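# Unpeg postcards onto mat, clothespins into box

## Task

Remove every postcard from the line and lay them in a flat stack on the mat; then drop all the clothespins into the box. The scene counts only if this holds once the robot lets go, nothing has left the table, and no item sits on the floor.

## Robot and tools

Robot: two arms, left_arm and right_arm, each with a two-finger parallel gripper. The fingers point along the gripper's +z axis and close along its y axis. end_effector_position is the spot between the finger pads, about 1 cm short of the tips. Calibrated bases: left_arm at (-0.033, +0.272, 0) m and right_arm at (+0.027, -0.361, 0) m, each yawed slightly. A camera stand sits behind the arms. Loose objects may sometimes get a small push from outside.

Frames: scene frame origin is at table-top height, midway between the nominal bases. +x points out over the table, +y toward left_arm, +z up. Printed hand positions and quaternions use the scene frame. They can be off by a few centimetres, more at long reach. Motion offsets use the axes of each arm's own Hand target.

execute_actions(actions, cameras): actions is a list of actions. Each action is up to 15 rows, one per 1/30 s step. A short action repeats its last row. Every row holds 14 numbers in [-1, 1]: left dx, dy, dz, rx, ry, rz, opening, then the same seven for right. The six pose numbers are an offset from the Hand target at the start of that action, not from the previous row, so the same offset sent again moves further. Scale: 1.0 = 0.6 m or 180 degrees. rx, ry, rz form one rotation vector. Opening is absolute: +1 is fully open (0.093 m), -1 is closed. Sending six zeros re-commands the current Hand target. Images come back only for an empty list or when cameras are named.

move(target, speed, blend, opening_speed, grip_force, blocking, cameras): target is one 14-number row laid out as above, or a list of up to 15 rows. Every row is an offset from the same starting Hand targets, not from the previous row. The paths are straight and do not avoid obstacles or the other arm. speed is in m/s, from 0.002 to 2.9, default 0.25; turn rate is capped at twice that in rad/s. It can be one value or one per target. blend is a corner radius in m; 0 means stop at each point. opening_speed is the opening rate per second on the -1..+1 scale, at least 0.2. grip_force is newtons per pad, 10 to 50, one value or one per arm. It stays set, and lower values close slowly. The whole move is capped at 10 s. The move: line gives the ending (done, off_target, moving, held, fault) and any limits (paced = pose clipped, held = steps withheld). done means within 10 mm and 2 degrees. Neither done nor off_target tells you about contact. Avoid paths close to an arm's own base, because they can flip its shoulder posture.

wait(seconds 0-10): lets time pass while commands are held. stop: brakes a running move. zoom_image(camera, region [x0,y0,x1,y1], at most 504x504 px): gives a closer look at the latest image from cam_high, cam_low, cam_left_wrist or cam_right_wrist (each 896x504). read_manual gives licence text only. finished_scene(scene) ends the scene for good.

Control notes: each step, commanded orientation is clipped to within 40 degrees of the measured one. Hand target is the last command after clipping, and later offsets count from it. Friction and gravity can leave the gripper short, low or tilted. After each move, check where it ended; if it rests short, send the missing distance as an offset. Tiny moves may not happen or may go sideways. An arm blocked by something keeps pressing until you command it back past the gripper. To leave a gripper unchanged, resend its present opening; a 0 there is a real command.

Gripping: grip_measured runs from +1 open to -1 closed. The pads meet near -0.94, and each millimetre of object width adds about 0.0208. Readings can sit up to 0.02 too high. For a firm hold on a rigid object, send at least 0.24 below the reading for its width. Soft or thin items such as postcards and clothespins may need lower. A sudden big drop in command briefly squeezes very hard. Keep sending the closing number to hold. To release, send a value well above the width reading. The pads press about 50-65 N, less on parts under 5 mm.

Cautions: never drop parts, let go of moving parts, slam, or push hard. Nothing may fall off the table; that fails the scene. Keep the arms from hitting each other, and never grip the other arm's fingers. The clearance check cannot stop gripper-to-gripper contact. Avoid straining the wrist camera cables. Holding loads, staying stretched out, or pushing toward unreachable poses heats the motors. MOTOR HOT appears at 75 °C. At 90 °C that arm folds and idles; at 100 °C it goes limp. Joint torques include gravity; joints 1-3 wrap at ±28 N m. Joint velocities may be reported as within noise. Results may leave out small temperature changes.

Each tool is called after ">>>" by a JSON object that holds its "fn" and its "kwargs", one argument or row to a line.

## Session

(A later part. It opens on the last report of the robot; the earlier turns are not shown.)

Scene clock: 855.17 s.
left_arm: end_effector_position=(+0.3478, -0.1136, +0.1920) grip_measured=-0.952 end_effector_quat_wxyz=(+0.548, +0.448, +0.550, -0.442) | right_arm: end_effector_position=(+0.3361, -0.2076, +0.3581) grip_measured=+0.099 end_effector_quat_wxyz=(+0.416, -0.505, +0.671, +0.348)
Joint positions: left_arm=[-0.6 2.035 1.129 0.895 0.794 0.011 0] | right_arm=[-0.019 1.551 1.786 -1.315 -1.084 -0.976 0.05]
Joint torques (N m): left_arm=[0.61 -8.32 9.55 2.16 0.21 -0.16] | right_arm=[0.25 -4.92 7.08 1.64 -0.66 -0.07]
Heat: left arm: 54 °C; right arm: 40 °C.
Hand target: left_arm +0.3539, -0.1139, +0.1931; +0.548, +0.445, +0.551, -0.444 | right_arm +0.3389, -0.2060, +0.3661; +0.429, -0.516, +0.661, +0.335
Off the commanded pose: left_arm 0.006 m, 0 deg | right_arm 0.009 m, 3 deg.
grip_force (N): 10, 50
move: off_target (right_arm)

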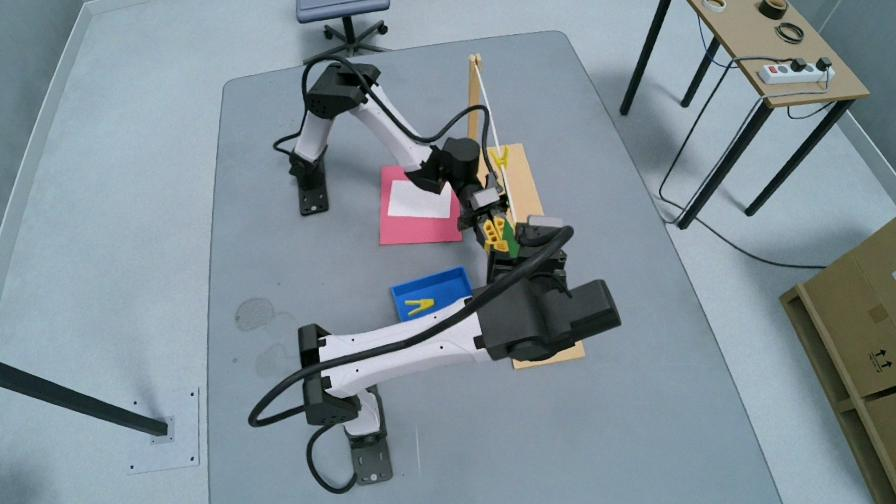

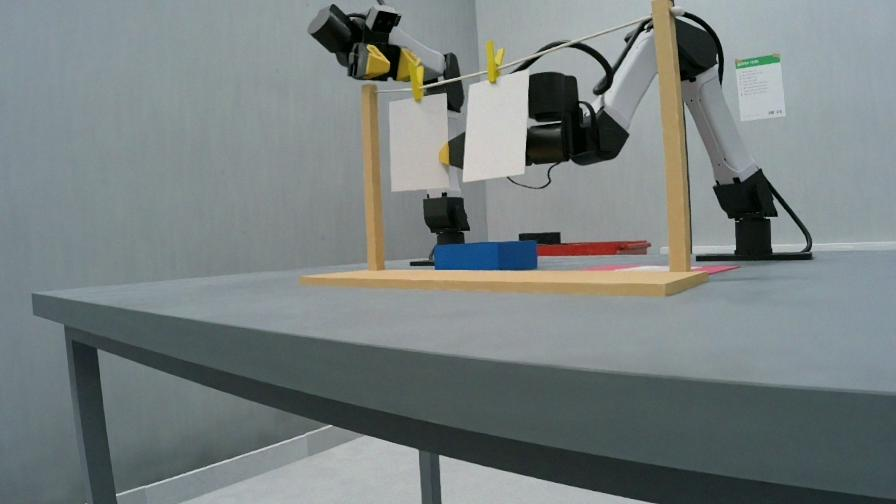

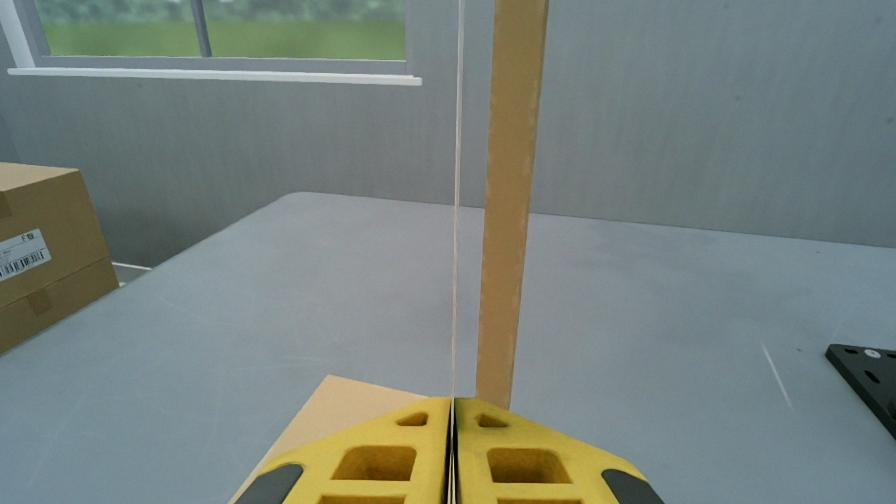

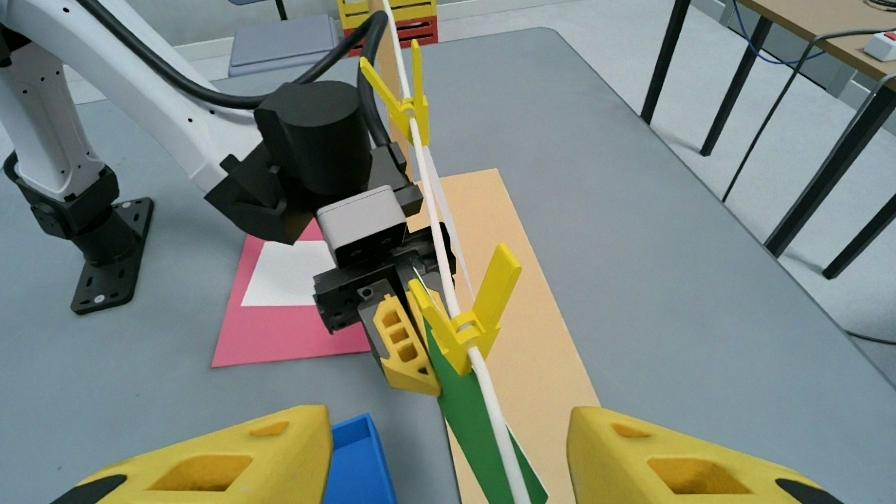

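>>> {"fn": "move", "kwargs": {
  "target": [0,0,0,0,0,0,-1,0.0017,-0.004,0.0657,0,0,0,0.1],
  "speed": 0.08,
  "cameras": ["cam_right_wrist", "cam_low"]
}}

Scene clock: 895.43 s.
left_arm: end_effector_position=(+0.3478, -0.1136, +0.1920) grip_measured=-0.952 end_effector_quat_wxyz=(+0.548, +0.448, +0.550, -0.442) | right_arm: end_effector_position=(+0.3540, -0.1728, +0.3431) grip_measured=+0.099 end_effector_quat_wxyz=(+0.417, -0.510, +0.669, +0.344)
Joint positions: left_arm=[-0.6 2.035 1.129 0.895 0.794 0.011 0] | right_arm=[0.099 1.551 1.692 -1.05 -1.017 -0.791 0.05]
Joint torques (N m): left_arm=[0.76 -8.39 9.46 2.1 0.22 -0.13] | right_arm=[0.16 -7.46 4.55 1.98 -0.56 -0.02]
Heat: left arm: 54 °C; right arm: 42 °C.
Hand target: left_arm +0.3539, -0.1139, +0.1931; +0.548, +0.445, +0.551, -0.444 | right_arm +0.3499, -0.1721, +0.3492; +0.429, -0.516, +0.661, +0.335
Off the commanded pose: left_arm 0.006 m, 0 deg | right_arm 0.007 m, 2 deg.
grip_force (N): 10, 50
move: done
Images, in order (width x height): cam_low 896x504, cam_right_wrist 896x504.

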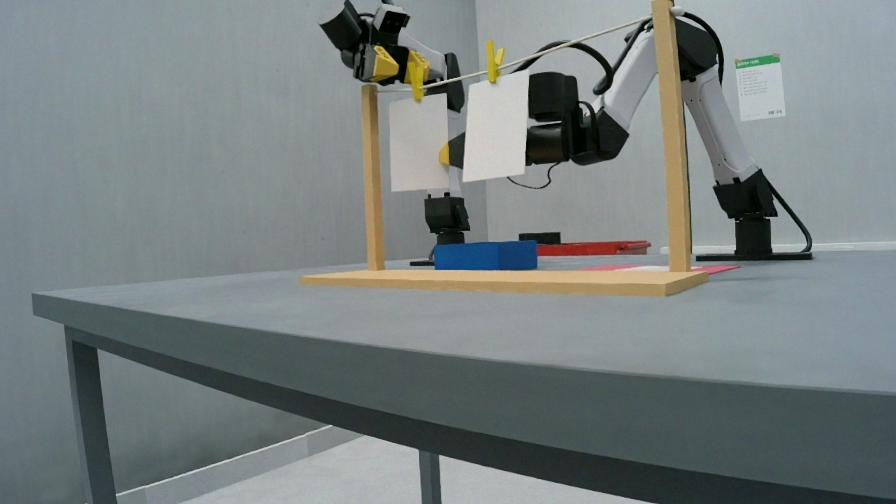

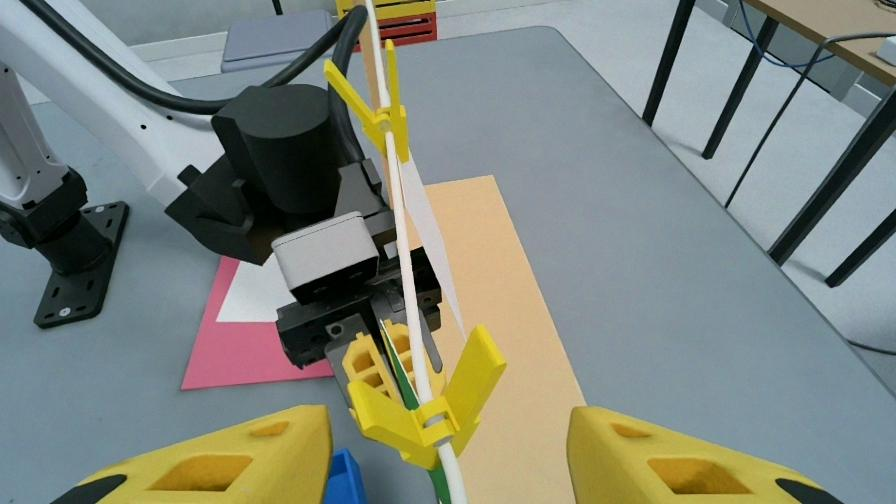

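>>> {"fn": "move", "kwargs": {
  "target": [0,0,0,0,0,0,-1,0.0078,0.0178,0.0438,0,0,0,0.1],
  "speed": 0.08,
  "cameras": ["cam_right_wrist", "cam_low"]
}}

Scene clock: 910.30 s.
left_arm: end_effector_position=(+0.3478, -0.1136, +0.1919) grip_measured=-0.952 end_effector_quat_wxyz=(+0.548, +0.448, +0.551, -0.442) | right_arm: end_effector_position=(+0.3479, -0.1488, +0.3290) grip_measured=+0.099 end_effector_quat_wxyz=(+0.418, -0.511, +0.668, +0.342)
Joint positions: left_arm=[-0.6 2.035 1.129 0.895 0.794 0.011 0] | right_arm=[0.184 1.498 1.564 -0.877 -0.96 -0.678 0.05]
Joint torques (N m): left_arm=[0.87 -8.49 9.1 2.17 0.12 -0.19] | right_arm=[0.23 -6.94 4.78 2.19 -0.5 0]
Heat: left arm: 54 °C; right arm: 44 °C.
Hand target: left_arm +0.3539, -0.1139, +0.1931; +0.548, +0.445, +0.551, -0.444 | right_arm +0.3448, -0.1481, +0.3341; +0.429, -0.516, +0.661, +0.336
Off the commanded pose: left_arm 0.006 m, 0 deg | right_arm 0.006 m, 2 deg.
grip_force (N): 10, 50
move: done
Images, in order (width x height): cam_low 896x504, cam_right_wrist 896x504.

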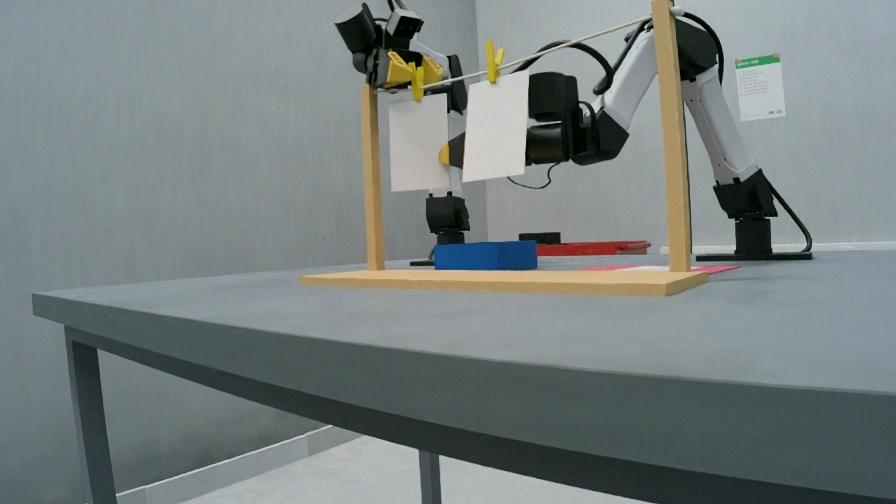

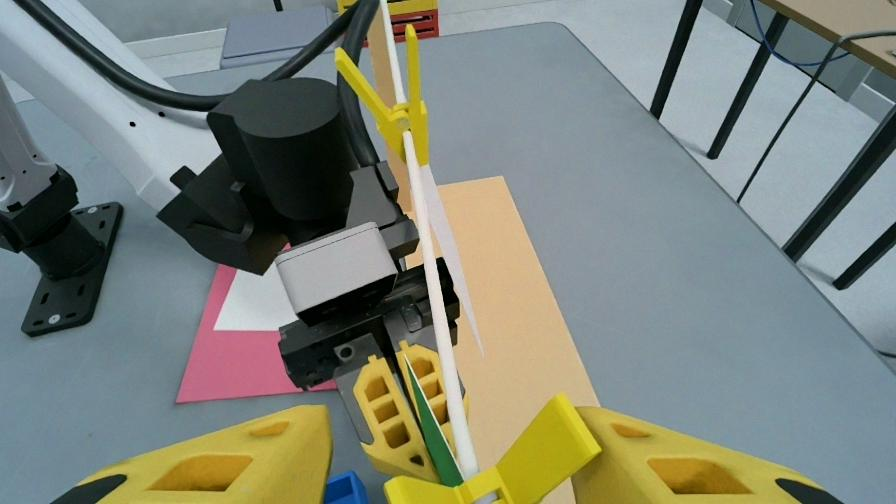

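>>> {"fn": "move", "kwargs": {
  "target": [0,0,0,0,0,0,-1,0,-0.0142,0,0,0,0,0.1],
  "speed": 0.05,
  "cameras": ["cam_right_wrist", "cam_low"]
}}

>>> {"fn": "zoom_image", "kwargs": {
  "camera": "cam_right_wrist",
  "region": [320, 360, 640, 504]
}}

>>> {"fn": "zoom_image", "kwargs": {
  "camera": "cam_low",
  "region": [320, 20, 480, 120]
}}

Scene clock: 925.40 s.
left_arm: end_effector_position=(+0.3478, -0.1136, +0.1919) grip_measured=-0.952 end_effector_quat_wxyz=(+0.548, +0.448, +0.551, -0.442) | right_arm: end_effector_position=(+0.3480, -0.1488, +0.3291) grip_measured=+0.099 end_effector_quat_wxyz=(+0.418, -0.512, +0.668, +0.342)
Joint positions: left_arm=[-0.6 2.035 1.129 0.895 0.794 0.011 0] | right_arm=[0.184 1.498 1.564 -0.876 -0.96 -0.679 0.05]
Joint torques (N m): left_arm=[0.7 -8.59 9.52 2.18 0.13 -0.09] | right_arm=[-1.03 -4.57 7.08 2.05 -0.6 -0.17]
Heat: left arm: 54 °C; right arm: 44 °C.
Hand target: left_arm +0.3539, -0.1139, +0.1931; +0.548, +0.445, +0.551, -0.444 | right_arm +0.3531, -0.1501, +0.3341; +0.429, -0.516, +0.661, +0.336
Off the commanded pose: left_arm 0.006 m, 0 deg | right_arm 0.007 m, 2 deg.
grip_force (N): 10, 50
move: done
Images, in order (width x height): cam_low 896x504, cam_right_wrist 896x504.

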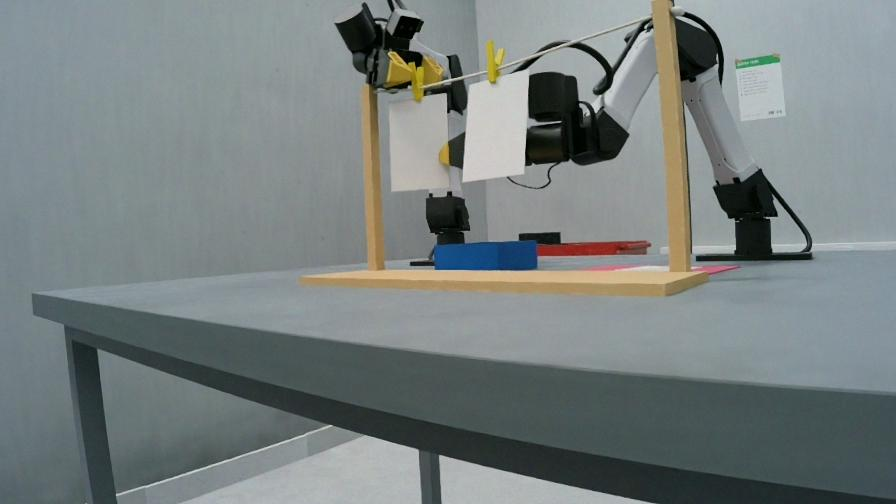

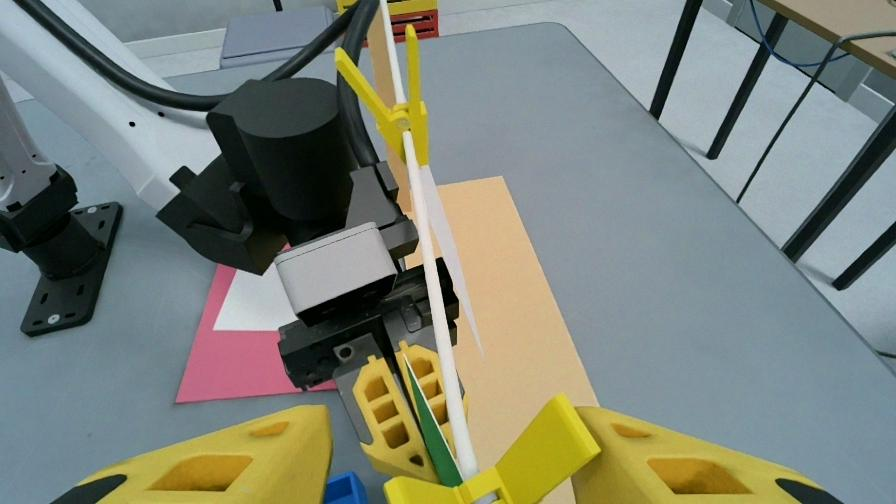

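Scaled by 1.575.

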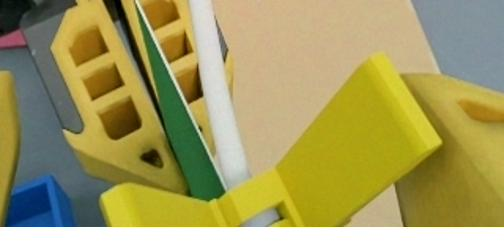

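Scaled by 3.150.

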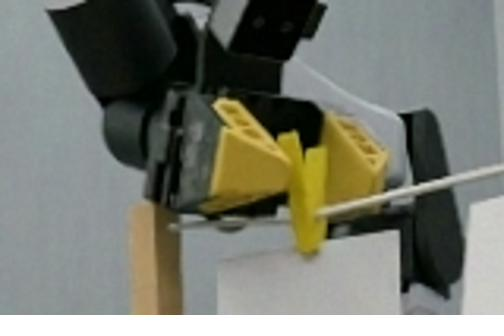

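>>> {"fn": "move", "kwargs": {
  "target": [0,0,0,0,0,0,-1,0,-0.009,0,0,0,0,0.1],
  "speed": 0.05,
  "cameras": ["cam_right_wrist"]
}}

>>> {"fn": "zoom_image", "kwargs": {
  "camera": "cam_right_wrist",
  "region": [320, 360, 640, 504]
}}

Scene clock: 936.07 s.
left_arm: end_effector_position=(+0.3478, -0.1136, +0.1919) grip_measured=-0.952 end_effector_quat_wxyz=(+0.548, +0.448, +0.551, -0.442) | right_arm: end_effector_position=(+0.3545, -0.1506, +0.3252) grip_measured=+0.099 end_effector_quat_wxyz=(+0.417, -0.510, +0.671, +0.341)
Joint positions: left_arm=[-0.6 2.035 1.129 0.895 0.794 0.011 0] | right_arm=[0.175 1.519 1.573 -0.877 -0.96 -0.688 0.05]
Joint torques (N m): left_arm=[0.99 -8.2 9.29 2.11 0.19 -0.14] | right_arm=[-0.94 -4.82 7.94 1.94 -0.67 -0.16]
Heat: left arm: 54 °C; right arm: 43 °C.
Hand target: left_arm +0.3539, -0.1139, +0.1931; +0.548, +0.445, +0.551, -0.444 | right_arm +0.3583, -0.1514, +0.3341; +0.429, -0.516, +0.661, +0.336
Off the commanded pose: left_arm 0.006 m, 0 deg | right_arm 0.010 m, 2 deg.
grip_force (N): 10, 50
move: done
Images, in order (width x height): cam_right_wrist 896x504.

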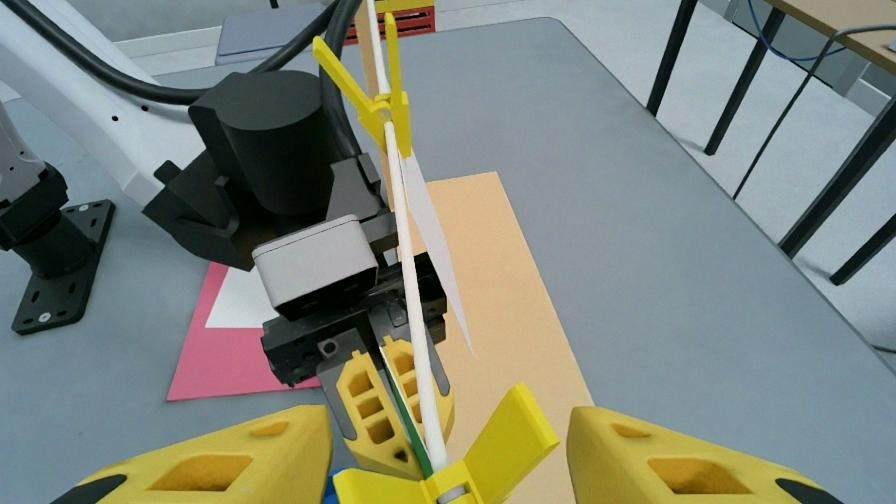

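Scaled by 1.575.

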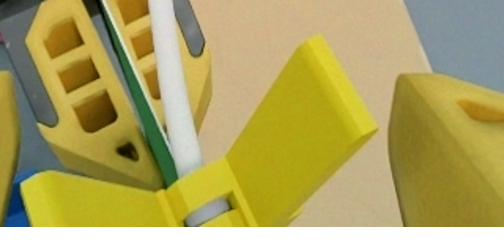

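>>> {"fn": "move", "kwargs": {
  "target": [0,0,0,0,0,0,-1,0,0,0,0,0,0,-0.35],
  "speed": 0.05,
  "opening_speed": 0.25,
  "cameras": ["cam_right_wrist", "cam_low"]
}}

>>> {"fn": "zoom_image", "kwargs": {
  "camera": "cam_right_wrist",
  "region": [320, 360, 640, 504]
}}

>>> {"fn": "zoom_image", "kwargs": {
  "camera": "cam_low",
  "region": [320, 20, 480, 120]
}}

Scene clock: 945.90 s.
left_arm: end_effector_position=(+0.3478, -0.1136, +0.1917) grip_measured=-0.952 end_effector_quat_wxyz=(+0.548, +0.448, +0.551, -0.443) | right_arm: end_effector_position=(+0.3545, -0.1506, +0.3252) grip_measured=-0.346 end_effector_quat_wxyz=(+0.417, -0.511, +0.671, +0.340)
Joint positions: left_arm=[-0.6 2.035 1.129 0.894 0.794 0.011 0] | right_arm=[0.175 1.519 1.573 -0.877 -0.96 -0.69 0.029]
Joint torques (N m): left_arm=[0.91 -8.38 9.36 2.14 0.19 -0.18] | right_arm=[-0.95 -4.82 7.94 1.94 -0.67 -0.16]
Motor temperatures (°C): left_arm=[31 48 54 55 29 29 31] | right_arm=[32 43 41 40 32 29 30]
Heat: left arm: 55 °C; right arm: 43 °C.
Hand target: left_arm +0.3539, -0.1139, +0.1931; +0.548, +0.445, +0.551, -0.444 | right_arm +0.3583, -0.1514, +0.3341; +0.429, -0.516, +0.661, +0.336
Off the commanded pose: left_arm 0.006 m, 0 deg | right_arm 0.010 m, 2 deg.
grip_force (N): 10, 50
move: done
Images, in order (width x height): cam_low 896x504, cam_right_wrist 896x504.

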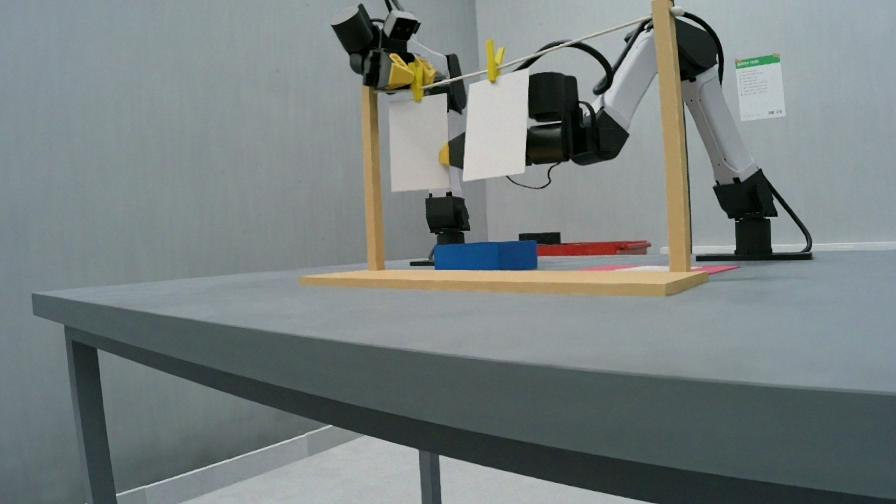

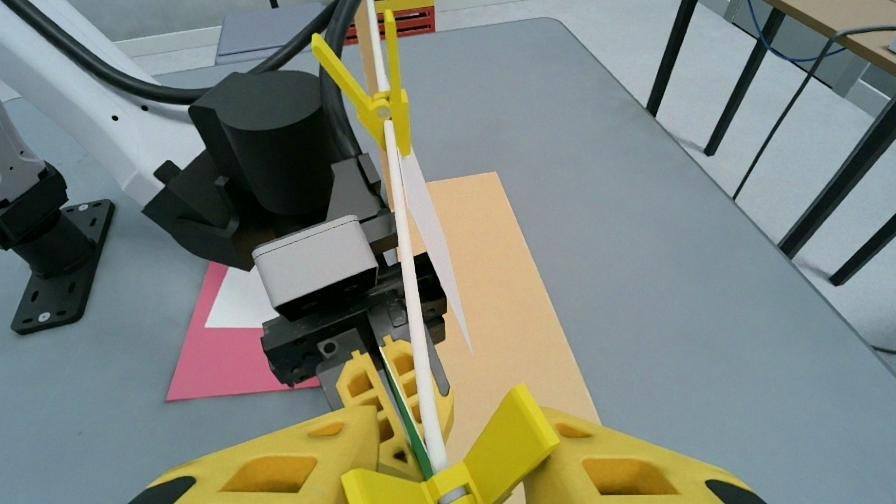

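Scaled by 1.575.

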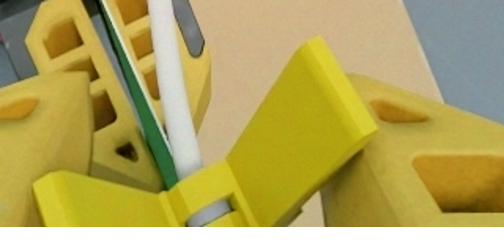

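Scaled by 3.150.

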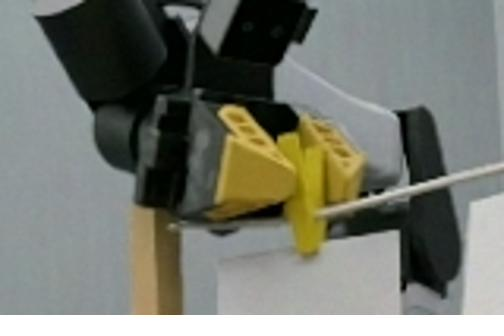

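>>> {"fn": "move", "kwargs": {
  "target": [
    [0,0,0,0,0,0,-1,0,0,0,0,0,0,0.05],
    [0,0,0,0,0,0,-1,-0.0198,0.002,-0.0068,0,0,0,0.05]
  ],
  "speed": 0.05,
  "opening_speed": 0.4,
  "cameras": ["cam_right_wrist", "cam_low"]
}}

>>> {"fn": "zoom_image", "kwargs": {
  "camera": "cam_right_wrist",
  "region": [320, 360, 640, 504]
}}

>>> {"fn": "zoom_image", "kwargs": {
  "camera": "cam_low",
  "region": [320, 20, 480, 120]
}}

Scene clock: 963.23 s.
left_arm: end_effector_position=(+0.3478, -0.1136, +0.1917) grip_measured=-0.952 end_effector_quat_wxyz=(+0.548, +0.448, +0.551, -0.443) | right_arm: end_effector_position=(+0.3553, -0.1505, +0.3387) grip_measured=+0.049 end_effector_quat_wxyz=(+0.421, -0.512, +0.668, +0.339)
Joint positions: left_arm=[-0.6 2.035 1.129 0.894 0.794 0.011 0] | right_arm=[0.175 1.533 1.638 -0.918 -0.96 -0.69 0.048]
Joint torques (N m): left_arm=[0.5 -8.31 9.47 2.14 0.25 -0.12] | right_arm=[-0.46 -4.88 7.82 1.93 -0.62 -0.08]
Motor temperatures (°C): left_arm=[31 48 54 55 29 29 31] | right_arm=[32 42 41 40 32 29 30]
Heat: left arm: 55 °C; right arm: 42 °C.
Hand target: left_arm +0.3539, -0.1139, +0.1931; +0.548, +0.445, +0.551, -0.444 | right_arm +0.3575, -0.1500, +0.3466; +0.429, -0.516, +0.661, +0.336
Off the commanded pose: left_arm 0.006 m, 0 deg | right_arm 0.008 m, 1 deg.
grip_force (N): 10, 50
move: done
Images, in order (width x height): cam_low 896x504, cam_right_wrist 896x504.

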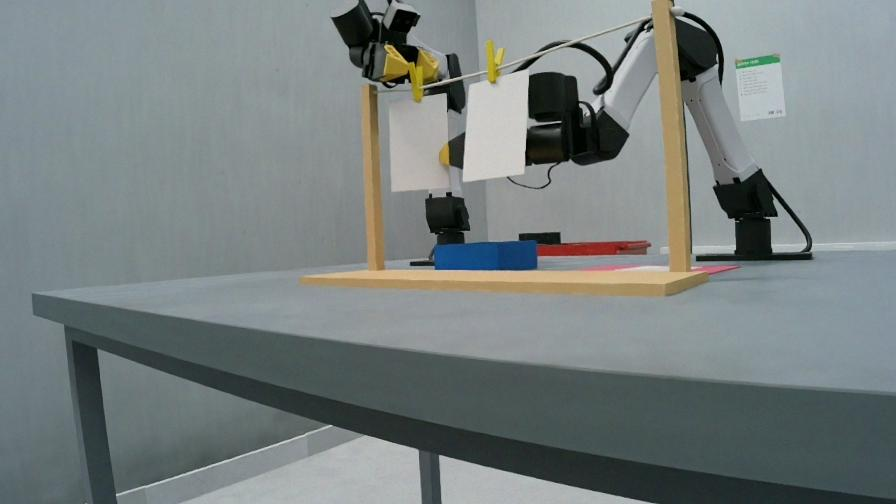

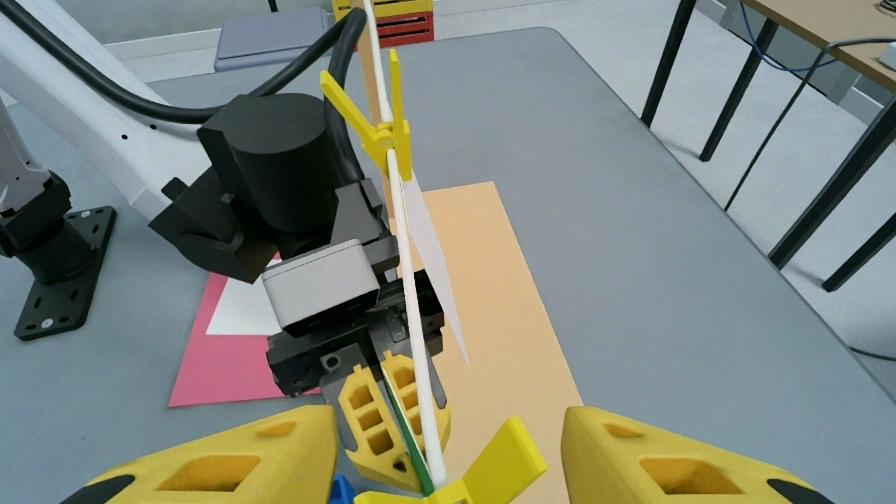

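Scaled by 1.575.

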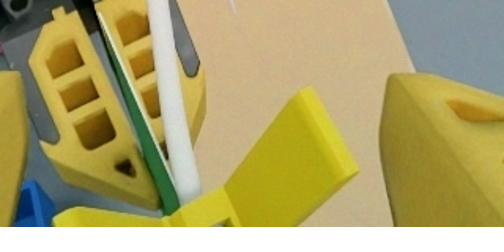

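Scaled by 3.150.

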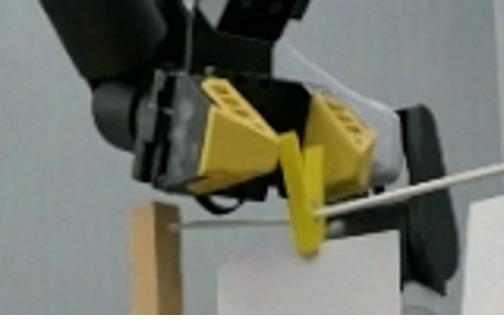

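>>> {"fn": "move", "kwargs": {
  "target": [0,0,0,0,0,0,-1,0,0,0,0,0,0,-0.4],
  "speed": 0.05,
  "opening_speed": 0.3,
  "cameras": ["cam_right_wrist", "cam_low"]
}}

>>> {"fn": "zoom_image", "kwargs": {
  "camera": "cam_right_wrist",
  "region": [320, 360, 640, 504]
}}

>>> {"fn": "zoom_image", "kwargs": {
  "camera": "cam_low",
  "region": [320, 20, 480, 120]
}}

Scene clock: 971.47 s.
left_arm: end_effector_position=(+0.3478, -0.1136, +0.1917) grip_measured=-0.952 end_effector_quat_wxyz=(+0.548, +0.448, +0.551, -0.443) | right_arm: end_effector_position=(+0.3551, -0.1505, +0.3386) grip_measured=-0.395 end_effector_quat_wxyz=(+0.420, -0.512, +0.669, +0.339)
Joint positions: left_arm=[-0.6 2.035 1.129 0.894 0.794 0.011 0] | right_arm=[0.175 1.533 1.638 -0.92 -0.96 -0.69 0.026]
Joint torques (N m): left_arm=[0.79 -8.47 9.36 2.15 0.23 -0.14] | right_arm=[-0.46 -4.88 7.82 1.91 -0.62 -0.09]
Motor temperatures (°C): left_arm=[31 48 54 55 29 29 31] | right_arm=[32 42 43 40 32 29 30]
Heat: left arm: 55 °C; right arm: 43 °C.
Hand target: left_arm +0.3539, -0.1139, +0.1931; +0.548, +0.445, +0.551, -0.444 | right_arm +0.3575, -0.1500, +0.3466; +0.429, -0.516, +0.661, +0.336
Off the commanded pose: left_arm 0.006 m, 0 deg | right_arm 0.008 m, 1 deg.
grip_force (N): 10, 50
move: done
Images, in order (width x height): cam_low 896x504, cam_right_wrist 896x504.

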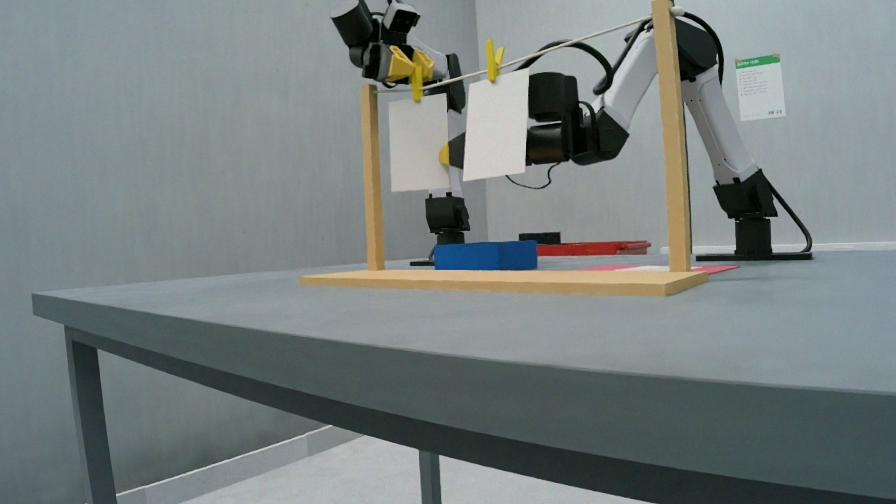

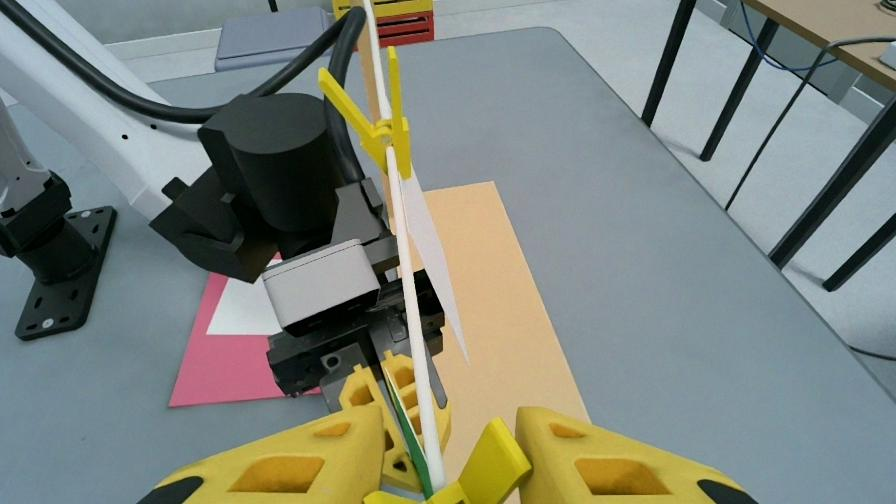

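Scaled by 1.575.

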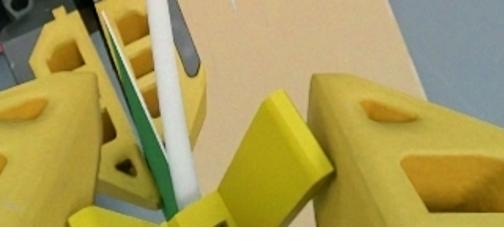

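Scaled by 3.150.

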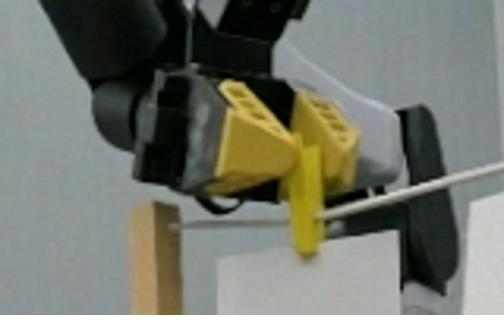

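>>> {"fn": "move", "kwargs": {
  "target": [
    [0,0,0,0,0,0,-1,0,0,0,0,0,0,-0.6],
    [0,0,0,0,0,0,-1,0,0,0,0,0,0,-0.84]
  ],
  "speed": 0.05,
  "opening_speed": 0.25,
  "cameras": ["cam_right_wrist", "cam_low", "cam_left_wrist"]
}}

>>> {"fn": "zoom_image", "kwargs": {
  "camera": "cam_right_wrist",
  "region": [320, 360, 640, 504]
}}

>>> {"fn": "zoom_image", "kwargs": {
  "camera": "cam_low",
  "region": [320, 20, 480, 120]
}}

Scene clock: 980.67 s.
left_arm: end_effector_position=(+0.3478, -0.1136, +0.1917) grip_measured=-0.952 end_effector_quat_wxyz=(+0.548, +0.448, +0.551, -0.443) | right_arm: end_effector_position=(+0.3551, -0.1505, +0.3386) grip_measured=-0.757 end_effector_quat_wxyz=(+0.420, -0.512, +0.669, +0.339)
Joint positions: left_arm=[-0.6 2.035 1.129 0.894 0.794 0.011 0] | right_arm=[0.175 1.533 1.638 -0.92 -0.96 -0.69 0.009]
Joint torques (N m): left_arm=[0.79 -8.24 9.55 2.15 0.18 -0.19] | right_arm=[-0.46 -4.89 7.82 1.92 -0.62 -0.08]
Motor temperatures (°C): left_arm=[31 48 54 56 29 29 31] | right_arm=[32 42 44 40 32 29 30]
Heat: left arm: 56 °C; right arm: 44 °C.
Hand target: left_arm +0.3539, -0.1139, +0.1931; +0.548, +0.445, +0.551, -0.444 | right_arm +0.3575, -0.1500, +0.3466; +0.429, -0.516, +0.661, +0.336
Off the commanded pose: left_arm 0.006 m, 0 deg | right_arm 0.008 m, 1 deg.
grip_force (N): 10, 50
move: done
Images, in order (width x height): cam_low 896x504, cam_left_wrist 896x504, cam_right_wrist 896x504.

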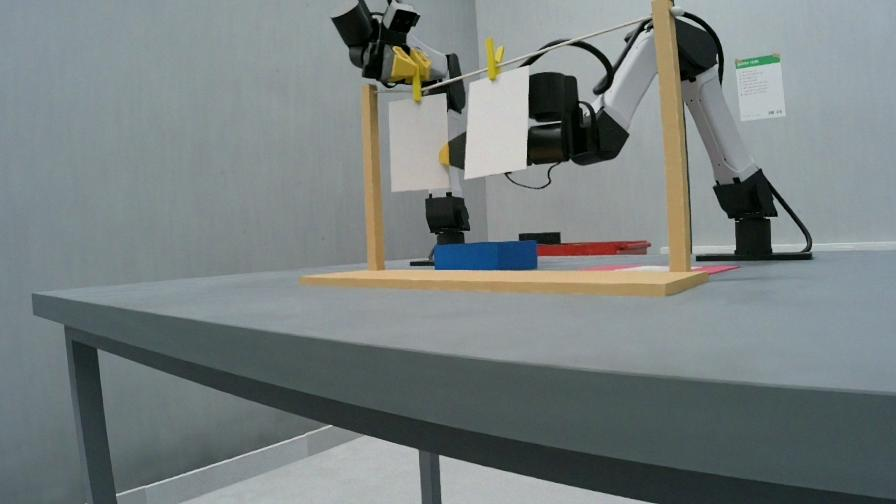

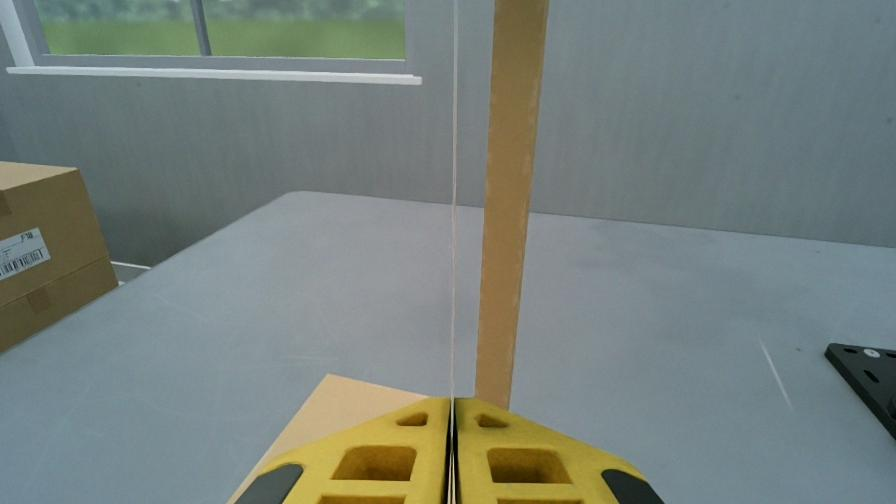

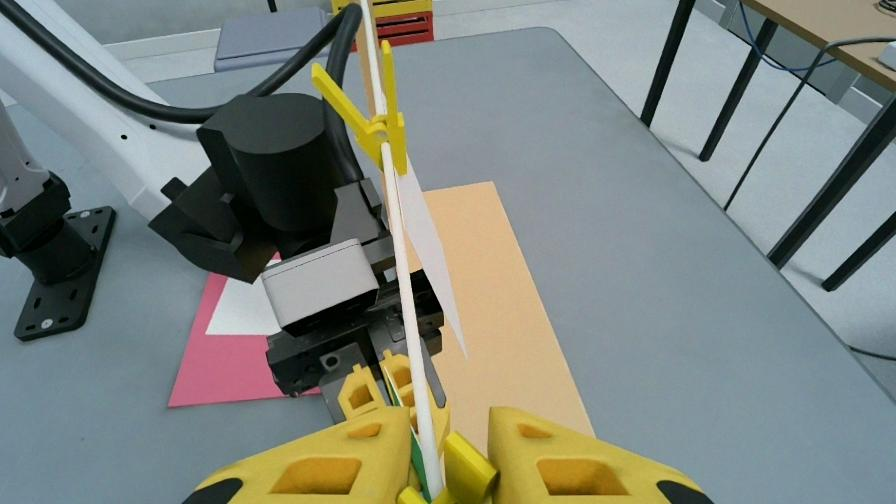

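Scaled by 1.575.

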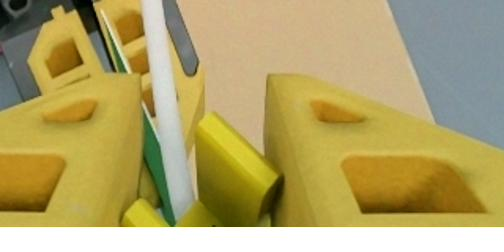

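Scaled by 3.150.

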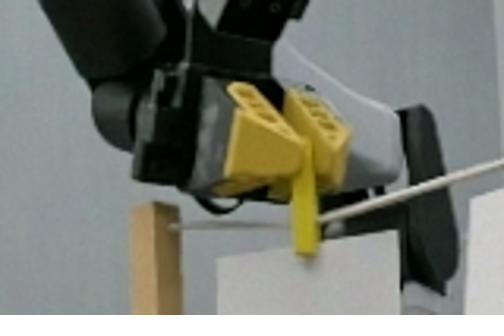

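>>> {"fn": "move", "kwargs": {
  "target": [0,0,0,0,0,0,-1,-0.0685,0,-0.0305,0,0,0,-0.84],
  "speed": 0.05,
  "cameras": ["cam_right_wrist", "cam_low"]
}}

>>> {"fn": "zoom_image", "kwargs": {
  "camera": "cam_low",
  "region": [320, 20, 480, 120]
}}

Scene clock: 990.77 s.
left_arm: end_effector_position=(+0.3478, -0.1136, +0.1915) grip_measured=-0.952 end_effector_quat_wxyz=(+0.548, +0.448, +0.551, -0.443) | right_arm: end_effector_position=(+0.3564, -0.1502, +0.3847) grip_measured=-0.775 end_effector_quat_wxyz=(+0.421, -0.512, +0.668, +0.338)
Joint positions: left_arm=[-0.6 2.035 1.129 0.893 0.794 0.011 0] | right_arm=[0.175 1.62 1.927 -1.119 -0.96 -0.69 0.008]
Joint torques (N m): left_arm=[1.11 -8.31 9.32 2.13 0.13 -0.09] | right_arm=[-0.46 -5.16 7.3 1.91 -0.62 -0.08]
Motor temperatures (°C): left_arm=[31 48 55 56 29 29 31] | right_arm=[32 42 44 40 32 29 30]
Heat: left arm: 56 °C; right arm: 44 °C.
Hand target: left_arm +0.3539, -0.1139, +0.1931; +0.548, +0.445, +0.551, -0.444 | right_arm +0.3575, -0.1500, +0.3918; +0.429, -0.516, +0.661, +0.336
Off the commanded pose: left_arm 0.006 m, 0 deg | right_arm 0.007 m, 1 deg.
grip_force (N): 10, 50
move: done
Images, in order (width x height): cam_low 896x504, cam_right_wrist 896x504.

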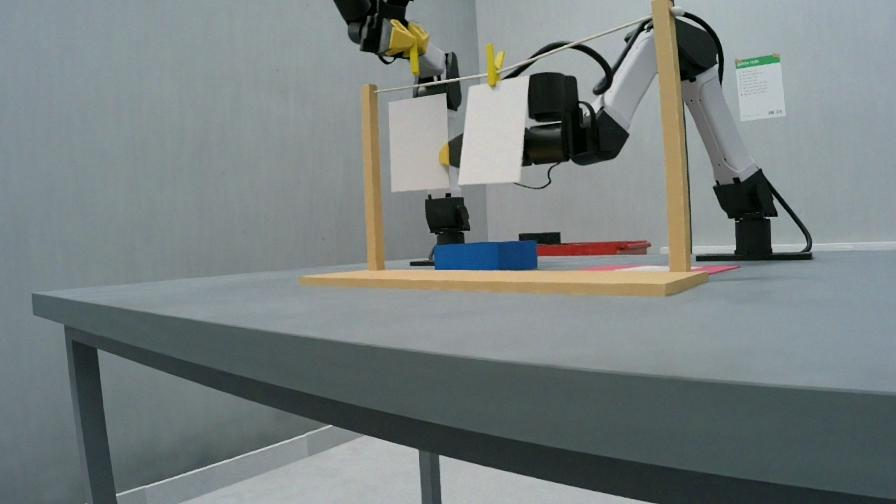

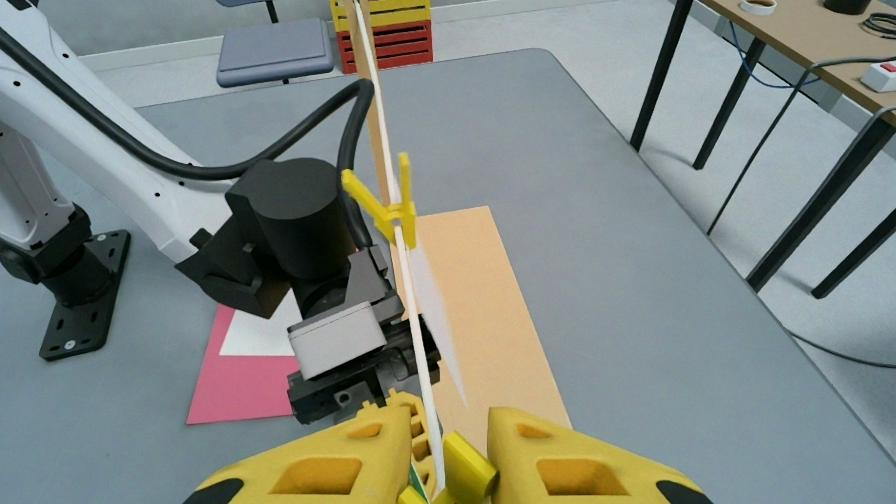

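Scaled by 3.150.

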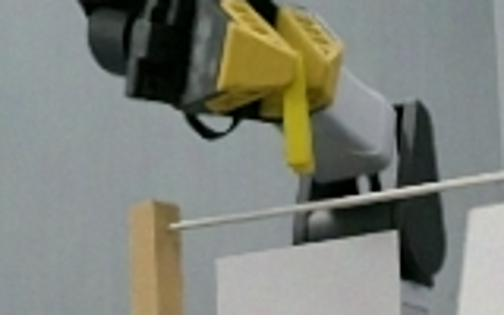

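>>> {"fn": "move", "kwargs": {
  "target": [0,-0.179,-0.038,0,0,0,-1,0,0,0,0,0,0,-0.84],
  "speed": 0.1,
  "cameras": ["cam_left_wrist", "cam_low", "cam_high"]
}}

Scene clock: 1044.77 s.
left_arm: end_effector_position=(+0.2453, -0.1164, +0.1825) grip_measured=-0.952 end_effector_quat_wxyz=(+0.537, +0.452, +0.557, -0.445) | right_arm: end_effector_position=(+0.3563, -0.1503, +0.3846) grip_measured=-0.775 end_effector_quat_wxyz=(+0.421, -0.512, +0.668, +0.338)
Joint positions: left_arm=[-0.77 1.806 0.769 1.001 0.634 0.01 0] | right_arm=[0.175 1.62 1.927 -1.12 -0.96 -0.69 0.008]
Joint torques (N m): left_arm=[-0.03 -9.35 6 2.47 0 -0.14] | right_arm=[-0.47 -5.16 7.3 1.91 -0.62 -0.08]
Motor temperatures (°C): left_arm=[31 49 55 57 29 29 31] | right_arm=[32 41 41 40 31 29 31]
Heat: left arm: 57 °C; right arm: 41 °C.
Hand target: left_arm +0.2441, -0.1141, +0.1933; +0.548, +0.445, +0.551, -0.444 | right_arm +0.3574, -0.1500, +0.3917; +0.429, -0.516, +0.661, +0.336
Off the commanded pose: left_arm 0.011 m, 2 deg | right_arm 0.007 m, 1 deg.
grip_force (N): 10, 50
move: off_target (left_arm)
Images, in order (width x height): cam_high 896x504, cam_low 896x504, cam_left_wrist 896x504.

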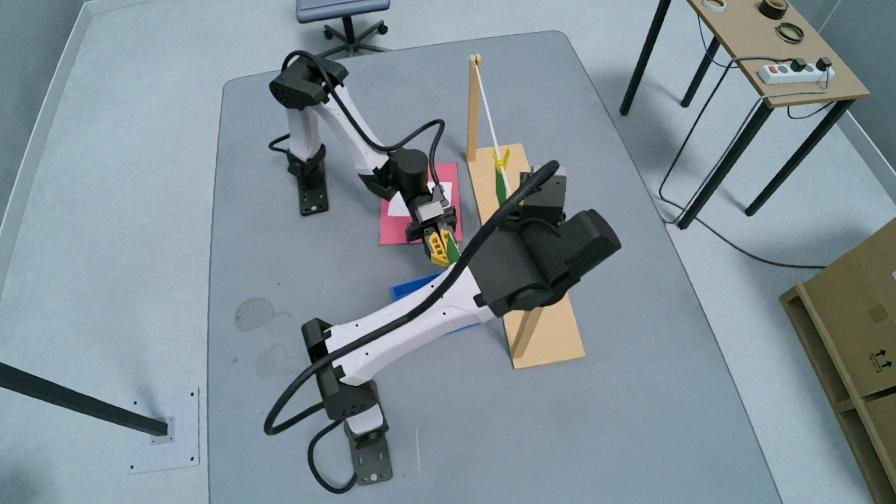

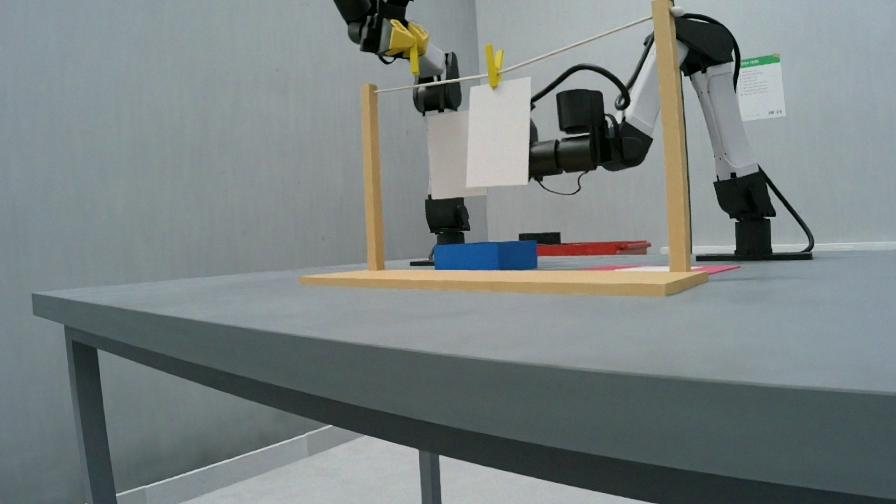

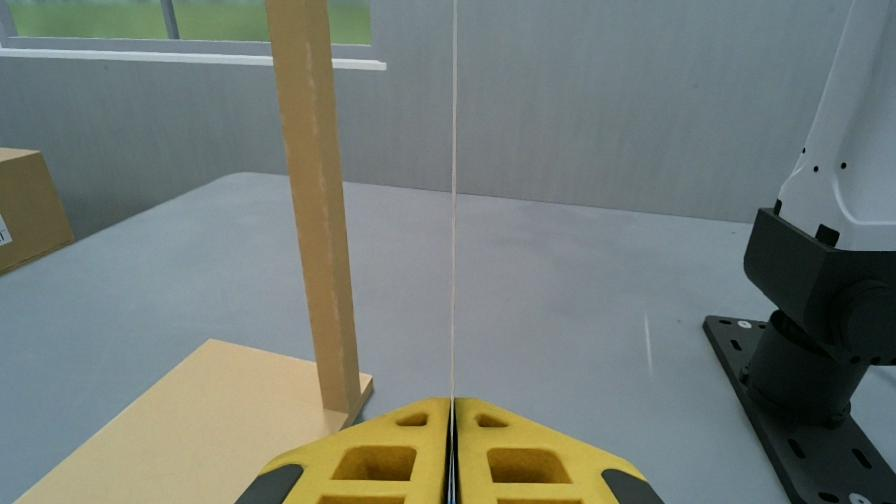

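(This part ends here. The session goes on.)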